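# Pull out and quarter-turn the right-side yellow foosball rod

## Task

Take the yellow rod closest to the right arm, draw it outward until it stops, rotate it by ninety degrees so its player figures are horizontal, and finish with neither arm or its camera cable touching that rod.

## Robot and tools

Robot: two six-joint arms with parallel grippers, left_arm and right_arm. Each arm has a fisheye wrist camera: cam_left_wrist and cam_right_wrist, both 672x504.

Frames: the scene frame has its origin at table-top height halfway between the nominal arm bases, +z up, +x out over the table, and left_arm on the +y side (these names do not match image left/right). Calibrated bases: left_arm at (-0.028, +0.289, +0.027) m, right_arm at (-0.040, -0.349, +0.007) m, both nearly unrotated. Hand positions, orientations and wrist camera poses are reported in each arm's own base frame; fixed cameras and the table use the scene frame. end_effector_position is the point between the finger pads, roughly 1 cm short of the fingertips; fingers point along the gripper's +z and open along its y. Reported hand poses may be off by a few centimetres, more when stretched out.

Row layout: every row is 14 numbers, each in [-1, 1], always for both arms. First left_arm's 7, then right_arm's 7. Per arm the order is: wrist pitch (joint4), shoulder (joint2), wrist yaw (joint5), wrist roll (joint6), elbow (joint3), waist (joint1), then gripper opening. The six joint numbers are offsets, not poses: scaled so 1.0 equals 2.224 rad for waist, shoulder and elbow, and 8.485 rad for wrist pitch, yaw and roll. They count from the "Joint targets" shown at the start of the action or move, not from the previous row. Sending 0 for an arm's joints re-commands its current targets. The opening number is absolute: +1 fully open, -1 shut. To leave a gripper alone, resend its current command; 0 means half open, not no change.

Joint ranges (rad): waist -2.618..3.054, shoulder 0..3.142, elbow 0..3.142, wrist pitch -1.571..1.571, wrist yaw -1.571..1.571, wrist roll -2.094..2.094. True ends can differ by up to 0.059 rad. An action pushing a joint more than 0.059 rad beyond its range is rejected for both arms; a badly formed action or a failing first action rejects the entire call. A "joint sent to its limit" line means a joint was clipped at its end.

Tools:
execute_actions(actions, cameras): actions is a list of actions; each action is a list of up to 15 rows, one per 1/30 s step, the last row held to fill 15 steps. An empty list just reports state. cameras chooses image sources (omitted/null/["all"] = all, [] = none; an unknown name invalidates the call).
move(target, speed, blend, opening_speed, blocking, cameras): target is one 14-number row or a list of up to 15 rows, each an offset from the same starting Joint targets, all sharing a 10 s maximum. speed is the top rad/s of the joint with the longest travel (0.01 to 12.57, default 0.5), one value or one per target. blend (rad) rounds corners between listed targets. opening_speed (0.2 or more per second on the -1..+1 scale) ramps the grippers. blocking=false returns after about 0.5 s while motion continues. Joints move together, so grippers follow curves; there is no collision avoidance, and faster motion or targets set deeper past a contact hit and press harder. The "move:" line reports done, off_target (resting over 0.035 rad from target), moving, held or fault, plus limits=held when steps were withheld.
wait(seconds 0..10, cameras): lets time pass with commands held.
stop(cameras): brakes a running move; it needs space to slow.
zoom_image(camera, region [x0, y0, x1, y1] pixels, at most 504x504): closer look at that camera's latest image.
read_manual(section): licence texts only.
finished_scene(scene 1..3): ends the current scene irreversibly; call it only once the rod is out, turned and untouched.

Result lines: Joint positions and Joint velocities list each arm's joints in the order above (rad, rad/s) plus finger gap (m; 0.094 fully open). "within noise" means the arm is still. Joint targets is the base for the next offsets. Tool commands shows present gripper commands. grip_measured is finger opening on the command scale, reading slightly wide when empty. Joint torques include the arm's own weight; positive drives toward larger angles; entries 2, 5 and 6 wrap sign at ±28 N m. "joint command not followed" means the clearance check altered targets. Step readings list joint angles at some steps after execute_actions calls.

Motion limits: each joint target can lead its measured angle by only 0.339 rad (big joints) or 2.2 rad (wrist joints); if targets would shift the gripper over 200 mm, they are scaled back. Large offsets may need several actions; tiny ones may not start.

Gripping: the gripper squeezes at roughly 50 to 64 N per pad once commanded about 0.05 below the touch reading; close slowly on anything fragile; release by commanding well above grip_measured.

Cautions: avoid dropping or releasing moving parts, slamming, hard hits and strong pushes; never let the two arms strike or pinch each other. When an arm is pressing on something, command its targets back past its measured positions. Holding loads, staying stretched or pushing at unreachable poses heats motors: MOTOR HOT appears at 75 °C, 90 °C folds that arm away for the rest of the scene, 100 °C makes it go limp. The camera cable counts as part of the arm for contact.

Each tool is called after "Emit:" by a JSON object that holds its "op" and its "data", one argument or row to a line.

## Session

Emit:
{"op": "execute_actions", "data": {
  "actions": []
}}

Emit:
{"op": "zoom_image", "data": {
  "camera": "cam_right_wrist",
  "region": [0, 70, 500, 300]
}}

Scene clock: 0.00 s.
left_arm: end_effector_position=(+0.3899, -0.0004, +0.1147) grip_measured=+1.000 end_effector_quat_wxyz=(+0.609, -0.026, +0.793, +0.006) | right_arm: end_effector_position=(+0.3960, -0.0474, +0.1154) grip_measured=+1.000 end_effector_quat_wxyz=(+0.595, +0.094, +0.794, -0.086)
Joint names: [wrist pitch, shoulder, wrist yaw, wrist roll, elbow, waist]
Joint positions: left_arm=[0.911 1.495 -0.08 -0.043 0.322 -0.04 0.094] | right_arm=[0.848 1.518 0.234 0.044 0.38 -0.018 0.094]
Joint velocities: within noise
Joint torques (N m): no reading
Heat: left arm: 42 °C; right arm: 41 °C.
Joint targets: left_arm=[0.899 1.493 -0.081 -0.042 0.324 -0.040] | right_arm=[0.837 1.515 0.234 0.045 0.383 -0.018]
Tool commands: left_gripper/opening=+1.0 right_gripper/opening=+1.0
camera_calibration:
cam_left_wrist: T_world_to_cam=[[0.0222135, -0.980285, 0.196335, -0.0420869], [-0.593611, -0.170951, -0.786385, 0.357186], [0.804446, -0.0990782, -0.585705, -0.125405], [0, 0, 0, 1]] pos_world=[0.313846, 0.00737939, 0.215698]
cam_right_wrist: T_world_to_cam=[[-0.244005, -0.947103, 0.208463, 0.0183839], [-0.655393, 0.00260904, -0.755284, 0.379511], [0.714788, -0.320918, -0.621361, -0.108823], [0, 0, 0, 1]] pos_world=[0.331, -0.0185021, 0.215188]

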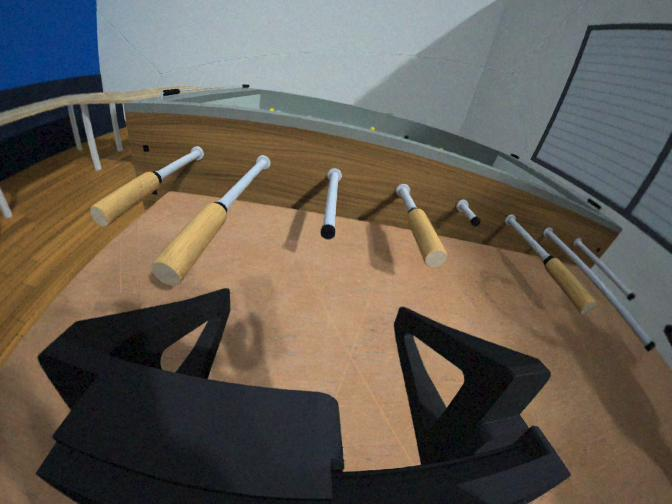

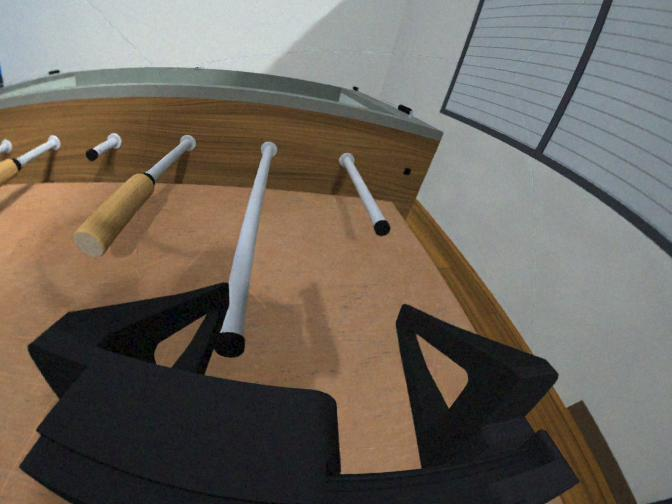

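Scaled by 1.008 from the camera's 672x504 image, which has a finer 960x720 frame.

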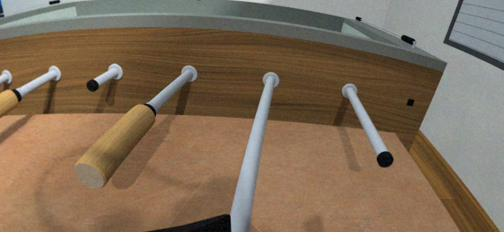

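Emit:
{"op": "move", "data": {
  "target": [0,0,0,0,0,0,1,0.0251,0.2424,0.0288,-0.0053,0.2792,0.1915,0.7],
  "speed": 0.8
}}

Scene clock: 41.47 s.
left_arm: end_effector_position=(+0.3899, -0.0004, +0.1147) grip_measured=+1.000 end_effector_quat_wxyz=(+0.609, -0.026, +0.793, +0.006) | right_arm: end_effector_position=(+0.5268, +0.1423, +0.1678) grip_measured=+0.702 end_effector_quat_wxyz=(+0.703, +0.022, +0.711, -0.023)
Joint names: [wrist pitch, shoulder, wrist yaw, wrist roll, elbow, waist]
Joint positions: left_arm=[0.911 1.495 -0.08 -0.043 0.322 -0.04 0.094] | right_arm=[1.043 2.035 0.477 0.004 0.979 0.413 0.08]
Joint velocities: within noise
Joint torques (N m): left_arm=[1.9 -5.78 -0.03 0.02 5.35 -0.06] | right_arm=[1.74 -7.62 0.08 -0.05 7.58 -0.38]
Heat: left arm: 42 °C; right arm: 41 °C.
Joint targets: left_arm=[0.899 1.493 -0.081 -0.042 0.324 -0.040] | right_arm=[1.050 2.054 0.478 0.000 1.004 0.408]
move: done
camera_calibration:
cam_left_wrist: T_world_to_cam=[[0.0222135, -0.980285, 0.196335, -0.0420869], [-0.593611, -0.170951, -0.786385, 0.357186], [0.804446, -0.0990782, -0.585705, -0.125405], [0, 0, 0, 1]] pos_world=[0.313846, 0.00737939, 0.215698]
cam_right_wrist: T_world_to_cam=[[-0.110552, -0.977316, 0.180641, 0.157737], [-0.418009, -0.119175, -0.900592, 0.420974], [0.901691, -0.175072, -0.395351, -0.265872], [0, 0, 0, 1]] pos_world=[0.433143, 0.157782, 0.245519]

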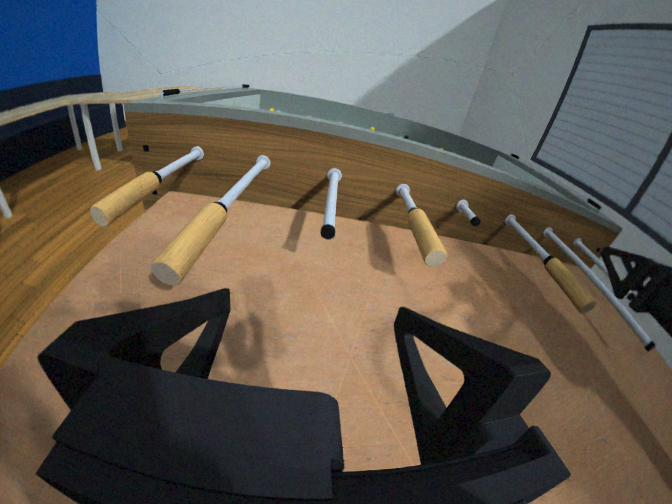

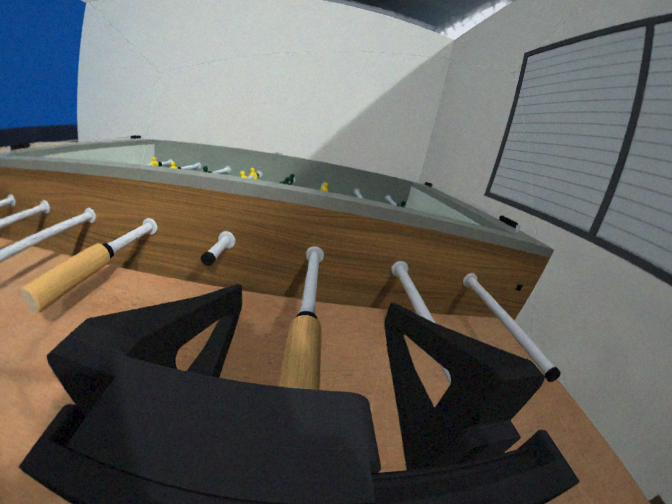

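Emit:
{"op": "move", "data": {
  "target": [
    [0,0,0,0,0,0,1,0.0418,0.1538,0.0007,0,-0.0013,0.0027,0.7],
    [0,0,0,0,0,0,1,0.0418,0.1538,0.0007,0,-0.0013,0.0027,-0.55]
  ],
  "speed": 0.6,
  "opening_speed": 1.5
}}

Scene clock: 52.30 s.
left_arm: end_effector_position=(+0.3899, -0.0004, +0.1147) grip_measured=+1.000 end_effector_quat_wxyz=(+0.609, -0.026, +0.793, +0.006) | right_arm: end_effector_position=(+0.5290, +0.1422, +0.0674) grip_measured=-0.307 end_effector_quat_wxyz=(+0.703, +0.025, +0.710, -0.025)
Joint names: [wrist pitch, shoulder, wrist yaw, wrist roll, elbow, waist]
Joint positions: left_arm=[0.911 1.495 -0.08 -0.043 0.322 -0.04 0.094] | right_arm=[1.384 2.382 0.484 0.003 0.987 0.413 0.033]
Joint velocities: within noise
Joint torques (N m): left_arm=[1.88 -5.81 -0.04 0.01 5.34 -0.08] | right_arm=[1.88 -8.88 0.06 -0.03 5.08 0.16]
Heat: left arm: 42 °C; right arm: 42 °C.
Joint targets: left_arm=[0.899 1.493 -0.081 -0.042 0.324 -0.040] | right_arm=[1.405 2.396 0.485 0.000 1.001 0.414]
move: done
camera_calibration:
cam_left_wrist: T_world_to_cam=[[0.0222135, -0.980285, 0.196335, -0.0420869], [-0.593611, -0.170951, -0.786385, 0.357186], [0.804446, -0.0990782, -0.585705, -0.125405], [0, 0, 0, 1]] pos_world=[0.313846, 0.00737939, 0.215698]
cam_right_wrist: T_world_to_cam=[[-0.117029, -0.976684, 0.179981, 0.179373], [-0.416202, -0.116311, -0.901802, 0.330144], [0.901709, -0.180445, -0.392886, -0.307023], [0, 0, 0, 1]] pos_world=[0.435244, 0.15819, 0.144816]

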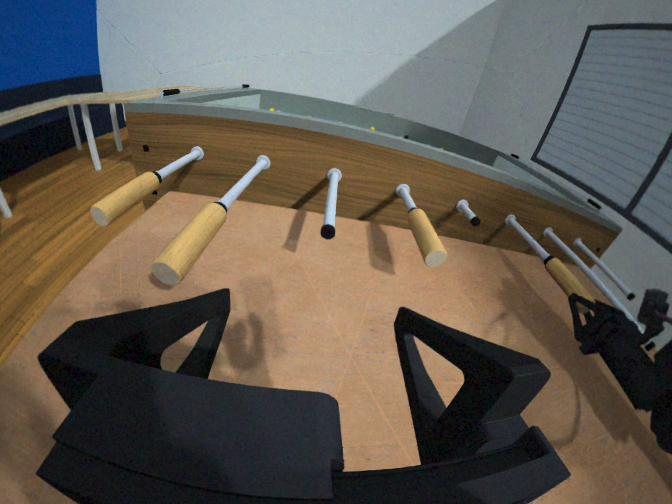

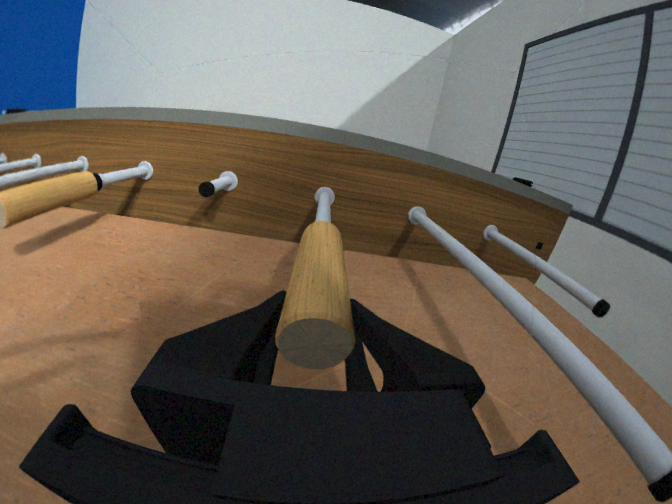

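Emit:
{"op": "move", "data": {
  "target": [
    [0,0,0,0,0,0,1,0,0,0,-0.1875,0,0,-0.55],
    [0,0,0,0,0,0,1,0,0,0,-0.1875,0,0,0.1],
    [0,0,0,0,0,0,1,0.0153,-0.0324,0.0075,-0.1875,-0.094,0.0292,0.1],
    [0,0,0,0,0,0,1,-0.1184,-0.2905,-0.0159,0.0153,-0.0229,0.0135,0.5]
  ],
  "speed": [0.9,0.9,0.5,0.9]
}}

Scene clock: 73.00 s.
left_arm: end_effector_position=(+0.3899, -0.0004, +0.1147) grip_measured=+1.000 end_effector_quat_wxyz=(+0.609, -0.026, +0.793, +0.006) | right_arm: end_effector_position=(+0.4718, +0.1606, +0.1351) grip_measured=+0.498 end_effector_quat_wxyz=(+0.551, -0.045, +0.833, +0.003)
Joint names: [wrist pitch, shoulder, wrist yaw, wrist roll, elbow, waist]
Joint positions: left_arm=[0.911 1.495 -0.08 -0.043 0.322 -0.04 0.094] | right_arm=[0.409 1.767 0.361 0.114 0.925 0.453 0.07]
Joint velocities: within noise
Joint torques (N m): left_arm=[1.87 -5.76 -0.03 0.03 5.33 -0.08] | right_arm=[1.59 -8.95 0.02 0.19 8.34 -0.75]
Heat: left arm: 42 °C; right arm: 43 °C.
Joint targets: left_arm=[0.899 1.493 -0.081 -0.042 0.324 -0.040] | right_arm=[0.400 1.750 0.350 0.130 0.950 0.444]
move: done
camera_calibration:
cam_left_wrist: T_world_to_cam=[[0.0222135, -0.980285, 0.196335, -0.0420869], [-0.593611, -0.170951, -0.786385, 0.357186], [0.804446, -0.0990782, -0.585705, -0.125405], [0, 0, 0, 1]] pos_world=[0.313846, 0.00737939, 0.215698]
cam_right_wrist: T_world_to_cam=[[0.100082, -0.968821, 0.226648, 0.0684516], [-0.707103, -0.229513, -0.668827, 0.493494], [0.699992, -0.0933257, -0.708027, -0.101855], [0, 0, 0, 1]] pos_world=[0.413398, 0.170075, 0.242431]

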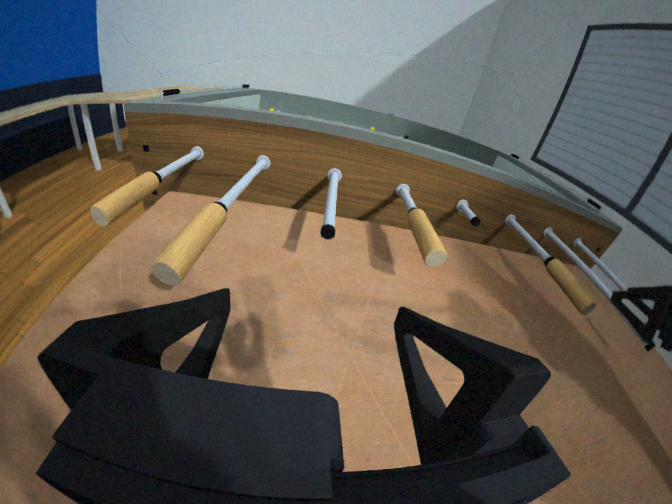

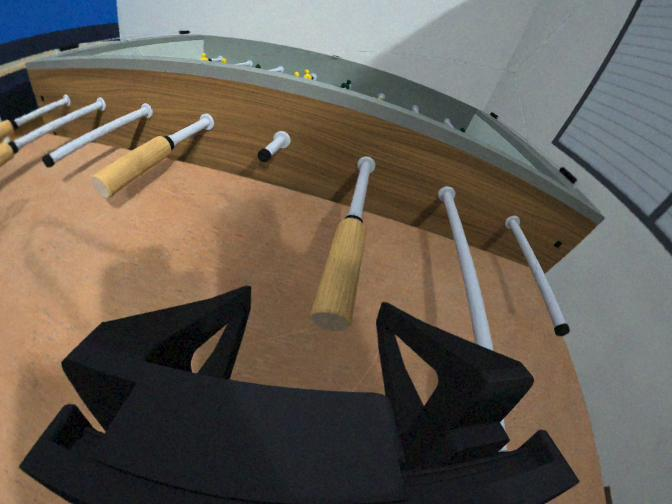

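Emit:
{"op": "move", "data": {
  "target": [
    [0,0,0,0,0,0,1,-0.1089,0.1659,-0.0088,0.0079,0.4015,-0.0625,0.5],
    [0,0,0,0,0,0,1,-0.0708,0.1987,-0.0088,0.0079,0.2891,-0.0625,0.5],
    [0,0,0,0,0,0,1,-0.0708,0.1987,-0.0088,0.0079,0.2891,-0.0625,-0.55],
    [0,0,0,0,0,0,1,-0.0521,0.0490,0.0004,0.0145,0.0679,-0.0169,-0.55]
  ],
  "speed": [0.9,0.7,0.7,0.3],
  "opening_speed": 1.5
}}

Scene clock: 94.73 s.
left_arm: end_effector_position=(+0.3899, -0.0004, +0.1147) grip_measured=+1.000 end_effector_quat_wxyz=(+0.609, -0.026, +0.793, +0.006) | right_arm: end_effector_position=(+0.4888, +0.1460, +0.0785) grip_measured=-0.295 end_effector_quat_wxyz=(+0.430, +0.007, +0.903, +0.000)
Joint names: [wrist pitch, shoulder, wrist yaw, wrist roll, elbow, waist]
Joint positions: left_arm=[0.911 1.495 -0.08 -0.043 0.322 -0.04 0.094] | right_arm=[0.056 1.921 0.309 0.27 1.143 0.395 0.033]
Joint velocities: within noise
Joint torques (N m): left_arm=[1.89 -5.78 -0.03 0.01 5.33 -0.08] | right_arm=[0.63 -14.02 0.65 -0.18 3.36 1.09]
Heat: left arm: 42 °C; right arm: 43 °C.
Joint targets: left_arm=[0.899 1.493 -0.081 -0.042 0.324 -0.040] | right_arm=[-0.042 1.859 0.353 0.253 1.101 0.407]
move: off_target (right_arm); right_arm: the wrist pitch is farthest, 0.098 rad from its target
camera_calibration:
cam_left_wrist: T_world_to_cam=[[0.0222135, -0.980285, 0.196335, -0.0420869], [-0.593611, -0.170951, -0.786385, 0.357186], [0.804446, -0.0990782, -0.585705, -0.125405], [0, 0, 0, 1]] pos_world=[0.313846, 0.00737939, 0.215698]
cam_right_wrist: T_world_to_cam=[[0.0618061, -0.984652, 0.16322, 0.0914342], [-0.881732, -0.130494, -0.453342, 0.518324], [0.467684, -0.115897, -0.876265, -0.0250565], [0, 0, 0, 1]] pos_world=[0.46309, 0.154765, 0.198098]

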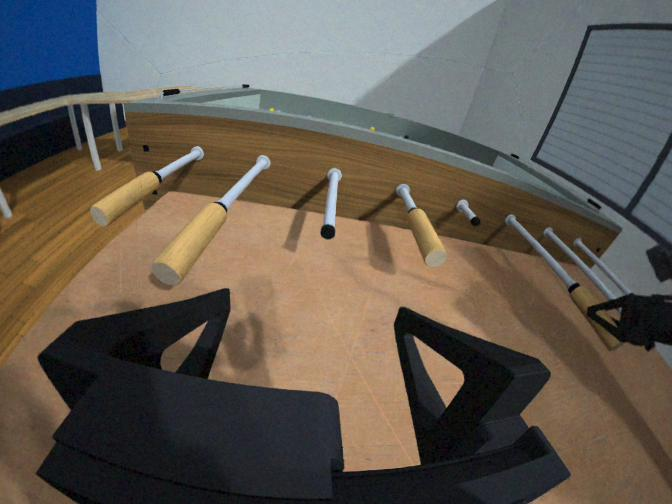

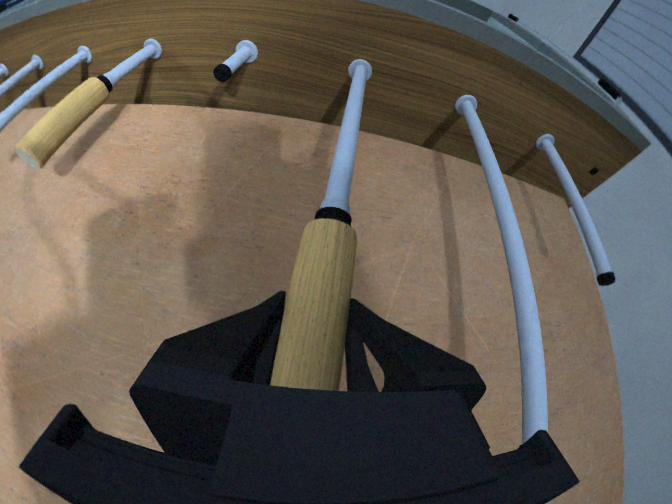

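Emit:
{"op": "move", "data": {
  "target": [0,0,0,0,0,0,1,0.005,-0.045,0.0026,0.0015,-0.063,0.0135,-0.55],
  "speed": 0.4
}}

Scene clock: 100.43 s.
left_arm: end_effector_position=(+0.3899, -0.0004, +0.1147) grip_measured=+1.000 end_effector_quat_wxyz=(+0.609, -0.026, +0.793, +0.006) | right_arm: end_effector_position=(+0.4858, +0.1434, +0.0839) grip_measured=-0.299 end_effector_quat_wxyz=(+0.471, +0.026, +0.882, +0.019)
Joint names: [wrist pitch, shoulder, wrist yaw, wrist roll, elbow, waist]
Joint positions: left_arm=[0.911 1.495 -0.08 -0.043 0.322 -0.04 0.094] | right_arm=[0.228 1.89 0.316 0.29 1.037 0.395 0.033]
Joint velocities: within noise
Joint torques (N m): left_arm=[1.88 -5.76 -0.03 0.01 5.37 -0.06] | right_arm=[-0.47 -19.37 0.8 -0.26 0.79 3.77]
Heat: left arm: 42 °C; right arm: 45 °C.
Joint targets: left_arm=[0.899 1.493 -0.081 -0.042 0.324 -0.040] | right_arm=[0.000 1.759 0.375 0.266 0.961 0.437]
move: off_target (right_arm); right_arm: the wrist pitch is farthest, 0.228 rad from its target
camera_calibration:
cam_left_wrist: T_world_to_cam=[[0.0222135, -0.980285, 0.196335, -0.0420869], [-0.593611, -0.170951, -0.786385, 0.357186], [0.804446, -0.0990782, -0.585705, -0.125405], [0, 0, 0, 1]] pos_world=[0.313846, 0.00737939, 0.215698]
cam_right_wrist: T_world_to_cam=[[0.0314184, -0.992456, 0.118508, 0.107876], [-0.838317, -0.0907308, -0.53758, 0.498069], [0.544277, -0.0824577, -0.834843, -0.0646717], [0, 0, 0, 1]] pos_world=[0.449349, 0.146919, 0.200977]

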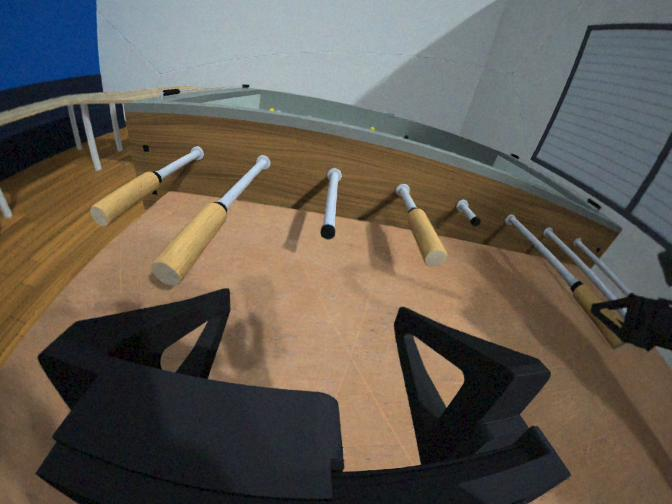

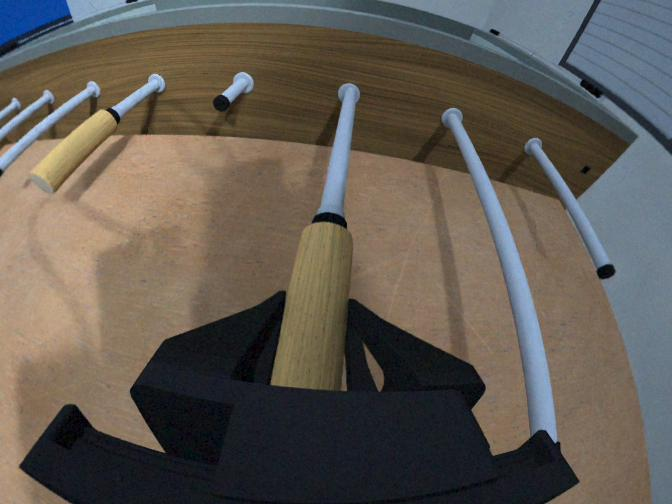

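Emit:
{"op": "move", "data": {
  "target": [
    [0,0,0,0,0,0,1,0.0269,0.0589,-0.007,0.0028,0.0342,-0.0189,-0.55],
    [0,0,0,0,0,0,1,0.0269,0.0589,-0.007,0.0028,0.0342,-0.0189,0.5],
    [0,0,0,0,0,0,1,-0.0084,-0.0761,-0.007,0.0028,0.0342,-0.0189,0.5]
  ],
  "speed": 0.6
}}

Emit:
{"op": "zoom_image", "data": {
  "camera": "cam_right_wrist",
  "region": [100, 0, 500, 370]
}}

Scene clock: 109.10 s.
left_arm: end_effector_position=(+0.3899, -0.0004, +0.1147) grip_measured=+1.000 end_effector_quat_wxyz=(+0.609, -0.026, +0.793, +0.006) | right_arm: end_effector_position=(+0.4470, +0.1278, +0.1632) grip_measured=+0.498 end_effector_quat_wxyz=(+0.472, +0.027, +0.881, +0.024)
Joint names: [wrist pitch, shoulder, wrist yaw, wrist roll, elbow, waist]
Joint positions: left_arm=[0.911 1.495 -0.08 -0.043 0.322 -0.04 0.094] | right_arm=[-0.06 1.598 0.309 0.296 1.037 0.393 0.07]
Joint velocities: within noise
Joint torques (N m): left_arm=[1.88 -5.76 -0.03 0.02 5.34 -0.05] | right_arm=[1.5 -7.3 0.22 -0.06 6.94 0.14]
Heat: left arm: 42 °C; right arm: 46 °C.
Joint targets: left_arm=[0.899 1.493 -0.081 -0.042 0.324 -0.040] | right_arm=[-0.071 1.590 0.316 0.289 1.037 0.394]
move: done
camera_calibration:
cam_left_wrist: T_world_to_cam=[[0.0222135, -0.980285, 0.196335, -0.0420869], [-0.593611, -0.170951, -0.786385, 0.357186], [0.804446, -0.0990782, -0.585705, -0.125405], [0, 0, 0, 1]] pos_world=[0.313846, 0.00737939, 0.215698]
cam_right_wrist: T_world_to_cam=[[0.0321147, -0.993552, 0.108737, 0.0855082], [-0.837168, -0.0861714, -0.540114, 0.506061], [0.546002, -0.0736853, -0.834537, 0.0193572], [0, 0, 0, 1]] pos_world=[0.410343, 0.129991, 0.280187]

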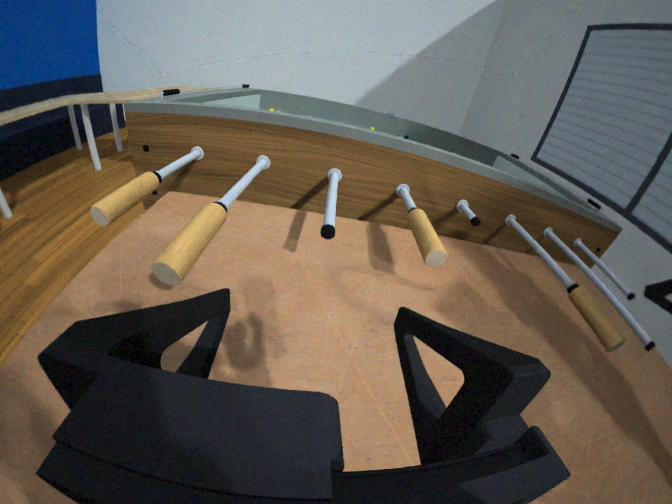

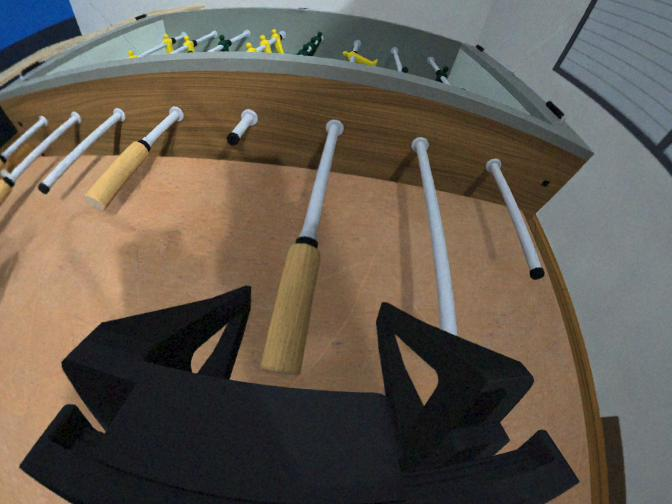

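Scaled by 1.260 from the camera's 672x504 image, which has a finer 960x720 frame.

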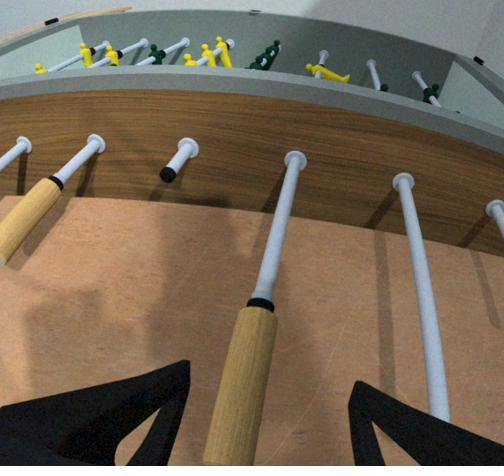

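Emit:
{"op": "finished_scene", "data": {
  "scene": 2
}}

The scene is finished: the task was done.


## Next scene

The same job, from a new start.

Emit:
{"op": "execute_actions", "data": {
  "actions": []
}}

Scene clock: 0.00 s.
left_arm: end_effector_position=(+0.4127, +0.0165, +0.1264) grip_measured=+1.000 end_effector_quat_wxyz=(+0.618, -0.002, +0.786, +0.007) | right_arm: end_effector_position=(+0.3903, -0.0463, +0.1052) grip_measured=+1.000 end_effector_quat_wxyz=(+0.587, +0.098, +0.798, -0.097)
Joint names: [wrist pitch, shoulder, wrist yaw, wrist roll, elbow, waist]
Joint positions: left_arm=[0.901 1.55 0.039 0.018 0.411 0.054 0.094] | right_arm=[0.871 1.537 0.276 0.046 0.357 0.003 0.094]
Joint velocities: within noise
Joint torques (N m): no reading
Heat: left arm: 40 °C; right arm: 39 °C.
Joint targets: left_arm=[0.889 1.548 0.039 0.019 0.413 0.054] | right_arm=[0.861 1.534 0.277 0.048 0.360 0.003]
Tool commands: left_gripper/opening=+1.0 right_gripper/opening=+1.0
camera_calibration:
cam_left_wrist: T_world_to_cam=[[-0.0177666, -0.985889, 0.166453, -0.00796993], [-0.580802, -0.125334, -0.804339, 0.378982], [0.813851, -0.110967, -0.570379, -0.140833], [0, 0, 0, 1]] pos_world=[0.334589, 0.0240143, 0.225829]
cam_right_wrist: T_world_to_cam=[[-0.259, -0.939853, 0.222701, 0.0247898], [-0.669431, 0.00846419, -0.742826, 0.372487], [0.696262, -0.341475, -0.631359, -0.103415], [0, 0, 0, 1]] pos_world=[0.327779, -0.0151678, 0.20588]

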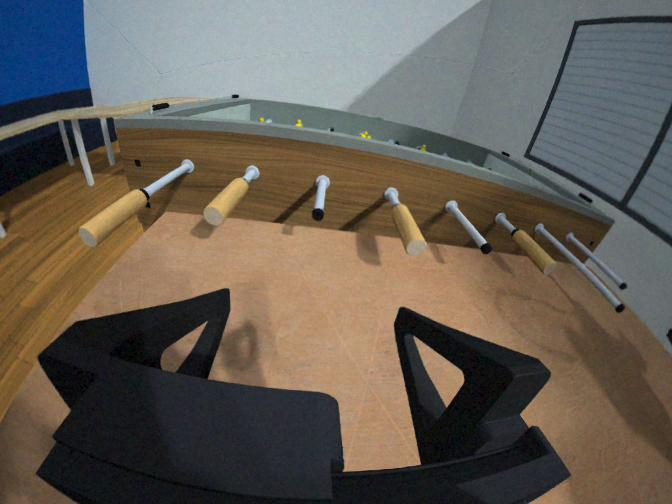

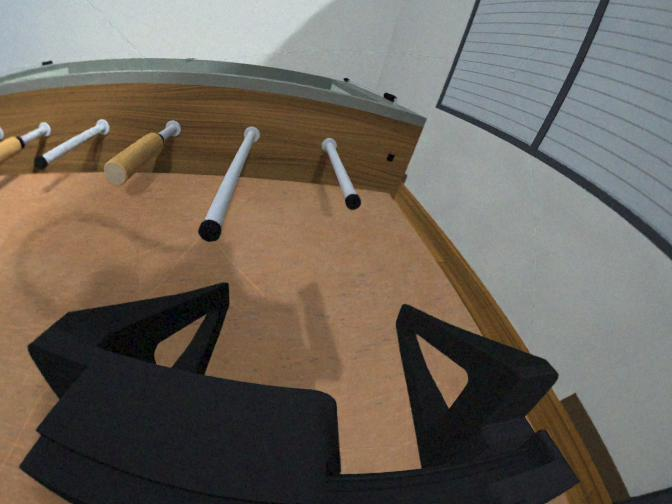

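Emit:
{"op": "move", "data": {
  "target": [0,0,0,0,0,0,1,-0.0094,0.3829,0.018,-0.0057,0.5594,0.1595,0.7],
  "speed": 1,
  "cameras": ["cam_right_wrist"]
}}

Scene clock: 31.77 s.
left_arm: end_effector_position=(+0.4127, +0.0165, +0.1264) grip_measured=+1.000 end_effector_quat_wxyz=(+0.618, -0.002, +0.786, +0.007) | right_arm: end_effector_position=(+0.6390, +0.1636, +0.1723) grip_measured=+0.703 end_effector_quat_wxyz=(+0.707, +0.024, +0.707, -0.023)
Joint names: [wrist pitch, shoulder, wrist yaw, wrist roll, elbow, waist]
Joint positions: left_arm=[0.901 1.55 0.039 0.018 0.411 0.054 0.094] | right_arm=[0.79 2.363 0.428 0.001 1.573 0.362 0.08]
Joint velocities: within noise
Joint torques (N m): left_arm=[1.87 -6.8 -0.01 0.02 5.64 -0.08] | right_arm=[1.59 -10.66 0.06 0 8.92 -0.29]
Heat: left arm: 41 °C; right arm: 39 °C.
Joint targets: left_arm=[0.889 1.548 0.039 0.019 0.413 0.054] | right_arm=[0.781 2.386 0.430 -0.001 1.604 0.358]
move: done
camera_calibration:
cam_right_wrist: T_world_to_cam=[[-0.11464, -0.977568, 0.176688, 0.193397], [-0.407329, -0.115965, -0.905889, 0.467993], [0.906058, -0.175821, -0.384897, -0.366001], [0, 0, 0, 1]] pos_world=[0.544416, 0.178979, 0.248906]
Images, in order (width x height): cam_right_wrist 672x504.

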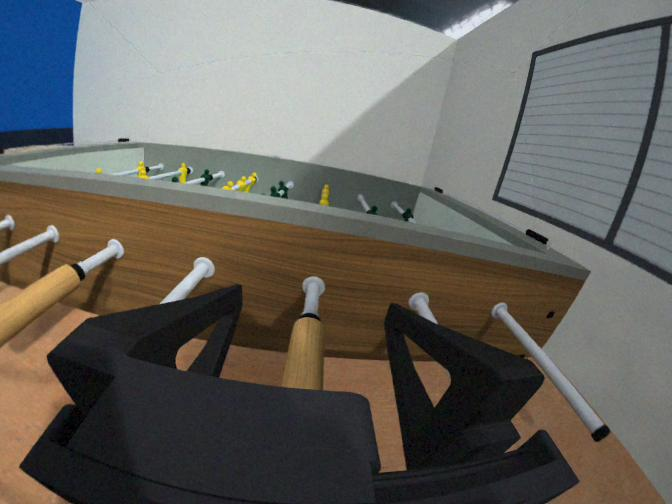

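Emit:
{"op": "move", "data": {
  "target": [
    [0,0,0,0,0,0,1,0.0313,0.1138,0,0,-0.0009,0.0013,0.7],
    [0,0,0,0,0,0,1,0.0313,0.1138,0,0,-0.0009,0.0013,-0.55],
    [0,0,0,0,0,0,1,0.0313,0.1138,0,-0.1874,-0.0009,0.0013,-0.55],
    [0,0,0,0,0,0,1,0.0654,0.0202,0.012,-0.1874,-0.2217,0.0459,-0.55]
  ],
  "speed": [0.6,0.6,0.9,0.5],
  "opening_speed": 1.5,
  "cameras": ["cam_right_wrist"]
}}

Scene clock: 43.87 s.
left_arm: end_effector_position=(+0.4127, +0.0165, +0.1264) grip_measured=+1.000 end_effector_quat_wxyz=(+0.618, -0.002, +0.786, +0.007) | right_arm: end_effector_position=(+0.5494, +0.1641, +0.0706) grip_measured=-0.314 end_effector_quat_wxyz=(+0.479, -0.471, +0.521, -0.526)
Joint names: [wrist pitch, shoulder, wrist yaw, wrist roll, elbow, waist]
Joint positions: left_arm=[0.901 1.55 0.039 0.018 0.411 0.054 0.094] | right_arm=[1.324 2.443 0.548 -1.576 1.134 0.451 0.032]
Joint velocities: within noise
Joint torques (N m): left_arm=[1.87 -6.8 -0.01 0.02 5.7 -0.06] | right_arm=[1.75 -11.86 -0.14 -0.16 2.76 0.81]
Heat: left arm: 40 °C; right arm: 41 °C.
Joint targets: left_arm=[0.889 1.548 0.039 0.019 0.413 0.054] | right_arm=[1.336 2.431 0.532 -1.591 1.111 0.460]
move: done
camera_calibration:
cam_right_wrist: T_world_to_cam=[[-0.0444954, 0.180741, 0.982524, -0.0838856], [-0.486326, -0.863013, 0.136732, 0.431821], [0.872644, -0.471743, 0.126299, -0.293151], [0, 0, 0, 1]] pos_world=[0.462089, 0.249537, 0.0604006]
Images, in order (width x height): cam_right_wrist 672x504.

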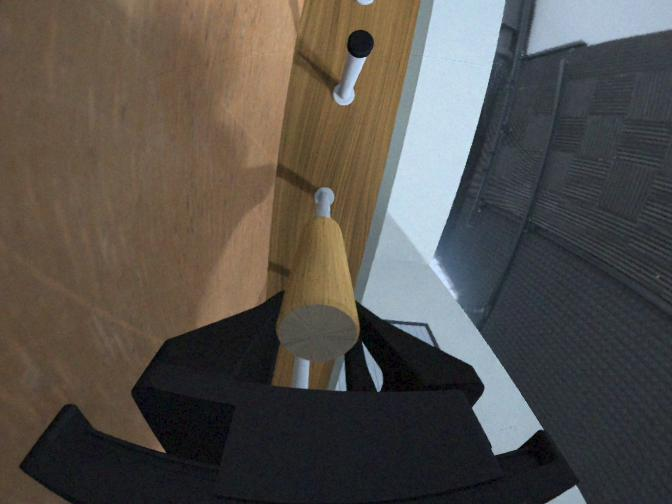

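Emit:
{"op": "move", "data": {
  "target": [
    [0,0,0,0,0,0,1,0,0,0,0,0,0,0.1],
    [0,0,0,0,0,0,1,0.0166,-0.036,0.0091,0,-0.0976,0.0346,0.1],
    [0,0,0,0,0,0,1,-0.1103,-0.2972,-0.0132,0.2028,-0.0724,0.018,0.5],
    [0,0,0,0,0,0,1,-0.2263,-0.0936,-0.027,0.2131,0.4029,-0.0509,0.5]
  ],
  "speed": [0.9,0.4,0.9,0.9],
  "cameras": ["cam_right_wrist"]
}}

Scene clock: 77.00 s.
left_arm: end_effector_position=(+0.4127, +0.0165, +0.1264) grip_measured=+1.000 end_effector_quat_wxyz=(+0.618, -0.002, +0.786, +0.007) | right_arm: end_effector_position=(+0.5778, +0.1545, +0.1654) grip_measured=+0.498 end_effector_quat_wxyz=(+0.399, -0.008, +0.916, -0.035)
Joint names: [wrist pitch, shoulder, wrist yaw, wrist roll, elbow, waist]
Joint positions: left_arm=[0.901 1.55 0.039 0.018 0.411 0.054 0.094] | right_arm=[-0.571 2.199 0.31 0.205 1.977 0.35 0.07]
Joint velocities: within noise
Joint torques (N m): left_arm=[1.87 -6.79 -0.01 0.01 5.68 -0.08] | right_arm=[1.21 -10.04 0.06 0.13 9.36 -0.31]
Heat: left arm: 40 °C; right arm: 44 °C.
Joint targets: left_arm=[0.889 1.548 0.039 0.019 0.413 0.054] | right_arm=[-0.584 2.223 0.303 0.217 2.007 0.347]
move: done
camera_calibration:
cam_right_wrist: T_world_to_cam=[[0.0731819, -0.969854, 0.232438, 0.059818], [-0.910698, -0.159989, -0.38083, 0.646539], [0.406537, -0.183811, -0.894953, 0.0593898], [0, 0, 0, 1]] pos_world=[0.560281, 0.17237, 0.285469]
Images, in order (width x height): cam_right_wrist 672x504.

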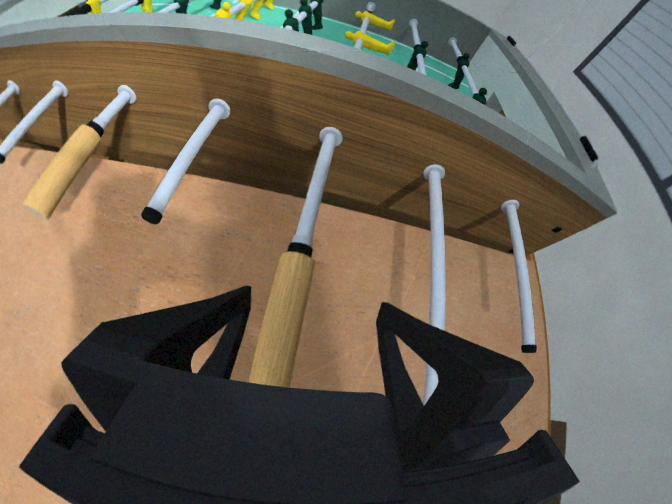

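Emit:
{"op": "move", "data": {
  "target": [
    [0,0,0,0,0,0,1,0.0383,0.0243,0.001,0,-0.1219,0.0099,0.5],
    [0,0,0,0,0,0,1,0.0383,0.0243,0.001,0,-0.1219,0.0099,-0.55],
    [0,0,0,0,0,0,1,0.0575,-0.0994,0.0085,0.0053,-0.3188,0.0445,-0.55],
    [0,0,0,0,0,0,1,0.0674,-0.2107,0.0193,0.0132,-0.4681,0.0951,-0.55]
  ],
  "speed": [0.6,0.6,0.35,0.35],
  "opening_speed": 1.5,
  "blend": [0,0,0.04,0],
  "cameras": ["cam_right_wrist"]
}}

Scene clock: 90.20 s.
left_arm: end_effector_position=(+0.4127, +0.0165, +0.1264) grip_measured=+1.000 end_effector_quat_wxyz=(+0.618, -0.002, +0.786, +0.007) | right_arm: end_effector_position=(+0.4218, +0.1764, +0.0909) grip_measured=-0.547 end_effector_quat_wxyz=(+0.432, -0.017, +0.901, -0.022)
Joint names: [wrist pitch, shoulder, wrist yaw, wrist roll, elbow, waist]
Joint positions: left_arm=[0.901 1.55 0.039 0.018 0.411 0.054 0.094] | right_arm=[-0.003 1.751 0.455 0.333 0.984 0.566 0.021]
Joint velocities: within noise
Joint torques (N m): left_arm=[1.85 -6.8 0 0.02 5.67 -0.09] | right_arm=[1.31 -7.27 0.37 -0.05 4.98 -0.64]
Heat: left arm: 40 °C; right arm: 44 °C.
Joint targets: left_arm=[0.889 1.548 0.039 0.019 0.413 0.054] | right_arm=[-0.012 1.754 0.466 0.329 0.966 0.558]
move: done
camera_calibration:
cam_right_wrist: T_world_to_cam=[[0.0843355, -0.971188, 0.222895, 0.106151], [-0.876264, -0.178782, -0.447436, 0.474503], [0.474394, -0.15758, -0.866094, 0.0242171], [0, 0, 0, 1]] pos_world=[0.395349, 0.191741, 0.209623]
Images, in order (width x height): cam_right_wrist 672x504.

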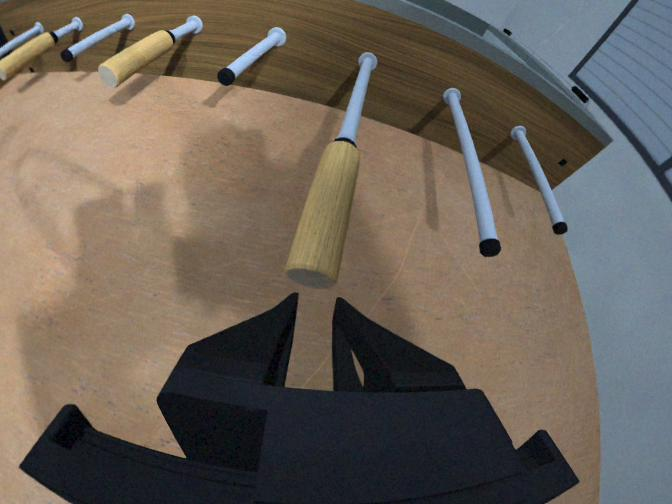

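Emit:
{"op": "move", "data": {
  "target": [
    [0,0,0,0,0,0,1,-0.0295,0,0,0,0.1124,0,0.5],
    [0,0,0,0,0,0,1,-0.0444,0.0697,-0.0113,-0.0079,0.239,-0.054,0.5],
    [0,0,0,0,0,0,1,-0.0074,0.1162,-0.0113,-0.0079,0.1448,-0.054,0.5],
    [0,0,0,0,0,0,1,-0.0074,0.1162,-0.0113,-0.0079,0.1448,-0.054,-0.55]
  ],
  "speed": 0.7,
  "opening_speed": 1.5,
  "cameras": ["cam_right_wrist"]
}}

Scene clock: 110.00 s.
left_arm: end_effector_position=(+0.4127, +0.0165, +0.1264) grip_measured=+1.000 end_effector_quat_wxyz=(+0.618, -0.002, +0.786, +0.007) | right_arm: end_effector_position=(+0.5006, +0.1721, +0.0782) grip_measured=-0.283 end_effector_quat_wxyz=(+0.412, -0.005, +0.911, -0.012)
Joint names: [wrist pitch, shoulder, wrist yaw, wrist roll, elbow, waist]
Joint positions: left_arm=[0.901 1.55 0.039 0.018 0.411 0.054 0.094] | right_arm=[-0.073 2.005 0.345 0.286 1.3 0.444 0.034]
Joint velocities: within noise
Joint torques (N m): left_arm=[1.86 -6.83 0 0.01 5.64 -0.09] | right_arm=[1.37 -9.17 0.47 -0.26 5.56 -0.44]
Heat: left arm: 40 °C; right arm: 42 °C.
Joint targets: left_arm=[0.889 1.548 0.039 0.019 0.413 0.054] | right_arm=[-0.075 2.012 0.371 0.262 1.288 0.438]
move: done
camera_calibration:
cam_right_wrist: T_world_to_cam=[[0.0800098, -0.978051, 0.192392, 0.103978], [-0.897678, -0.154605, -0.412639, 0.540893], [0.433326, -0.139691, -0.890345, -0.0054454], [0, 0, 0, 1]] pos_world=[0.479589, 0.18456, 0.198341]
Images, in order (width x height): cam_right_wrist 672x504.

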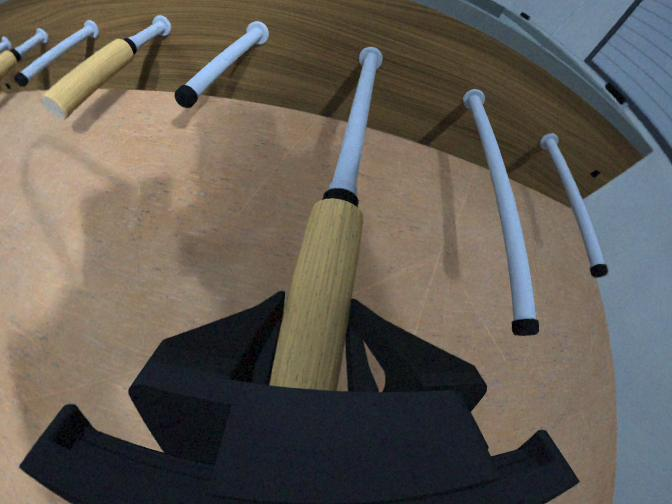

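Emit:
{"op": "move", "data": {
  "target": [0,0,0,0,0,0,1,0.0153,-0.1083,0.0112,0.008,-0.1673,0.0549,-0.6],
  "speed": 0.35,
  "cameras": ["cam_right_wrist"]
}}

Scene clock: 115.97 s.
left_arm: end_effector_position=(+0.4127, +0.0165, +0.1264) grip_measured=+1.000 end_effector_quat_wxyz=(+0.618, -0.002, +0.786, +0.007) | right_arm: end_effector_position=(+0.4902, +0.1694, +0.0855) grip_measured=-0.305 end_effector_quat_wxyz=(+0.505, +0.049, +0.861, +0.036)
Joint names: [wrist pitch, shoulder, wrist yaw, wrist roll, elbow, waist]
Joint positions: left_arm=[0.901 1.55 0.039 0.018 0.411 0.054 0.094] | right_arm=[0.349 1.941 0.387 0.357 1.038 0.461 0.033]
Joint velocities: within noise
Joint torques (N m): left_arm=[1.85 -6.76 -0.02 0.02 5.68 -0.08] | right_arm=[-1.03 -23.01 1.03 -0.3 -2.93 8.92]
Heat: left arm: 40 °C; right arm: 42 °C.
Joint targets: left_arm=[0.889 1.548 0.039 0.019 0.413 0.054] | right_arm=[0.055 1.771 0.466 0.330 0.916 0.560]
move: off_target (right_arm); right_arm: the wrist pitch is farthest, 0.294 rad from its target
camera_calibration:
cam_right_wrist: T_world_to_cam=[[-0.00368993, -0.997601, 0.0691313, 0.155628], [-0.794716, -0.0390357, -0.605725, 0.48067], [0.60697, -0.0571749, -0.792665, -0.10227], [0, 0, 0, 1]] pos_world=[0.444645, 0.168171, 0.199329]
Images, in order (width x height): cam_right_wrist 672x504.

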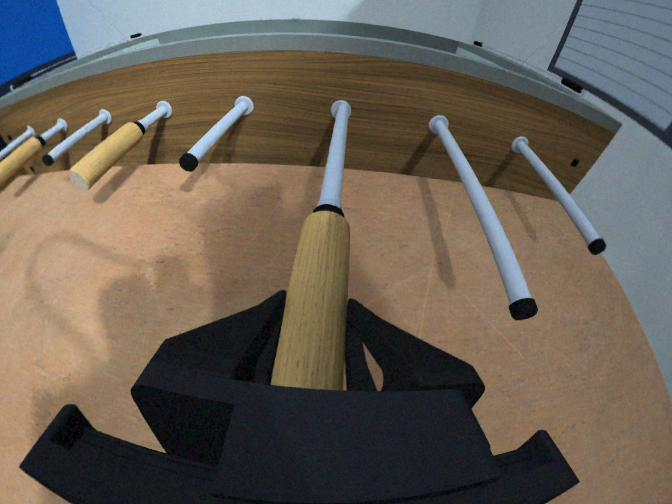

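Emit:
{"op": "move", "data": {
  "target": [
    [0,0,0,0,0,0,1,0.0346,0.0764,-0.0093,0.0032,0.0549,-0.0445,-0.6],
    [0,0,0,0,0,0,1,0.0346,0.0764,-0.0093,0.0032,0.0549,-0.0445,0.5],
    [0,0,0,0,0,0,1,-0.0007,-0.0586,-0.0093,0.0032,0.0549,-0.0445,0.5]
  ],
  "speed": 0.6,
  "cameras": ["cam_right_wrist"]
}}

Scene clock: 127.23 s.
left_arm: end_effector_position=(+0.4127, +0.0165, +0.1264) grip_measured=+1.000 end_effector_quat_wxyz=(+0.618, -0.002, +0.786, +0.007) | right_arm: end_effector_position=(+0.4576, +0.1531, +0.1696) grip_measured=+0.498 end_effector_quat_wxyz=(+0.507, +0.052, +0.859, +0.041)
Joint names: [wrist pitch, shoulder, wrist yaw, wrist roll, elbow, waist]
Joint positions: left_arm=[0.901 1.55 0.039 0.018 0.411 0.054 0.094] | right_arm=[0.059 1.65 0.38 0.363 1.045 0.458 0.07]
Joint velocities: within noise
Joint torques (N m): left_arm=[1.86 -6.76 -0.01 0.02 5.65 -0.06] | right_arm=[1.45 -7.8 0.24 -0.05 6.32 0.34]
Heat: left arm: 40 °C; right arm: 45 °C.
Joint targets: left_arm=[0.889 1.548 0.039 0.019 0.413 0.054] | right_arm=[0.049 1.641 0.387 0.357 1.038 0.462]
move: done; target 2's new numbers were sent with right_arm's wrist pitch 0.039 rad from that target
camera_calibration:
cam_right_wrist: T_world_to_cam=[[-0.00369972, -0.998386, 0.056668, 0.135569], [-0.790534, -0.0317843, -0.611592, 0.50311], [0.612406, -0.0470608, -0.789141, -0.0213866], [0, 0, 0, 1]] pos_world=[0.411325, 0.150334, 0.283139]
Images, in order (width x height): cam_right_wrist 672x504.

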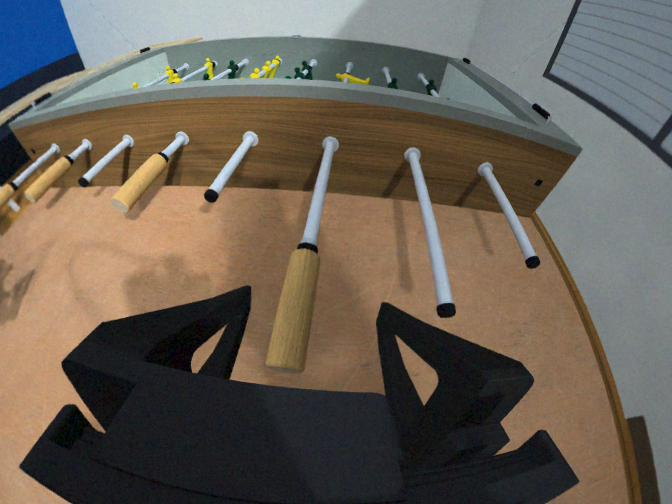

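Men are flat and the rod is at its stop.

Emit:
{"op": "finished_scene", "data": {
  "scene": 3
}}

The scene is finished: the task was done.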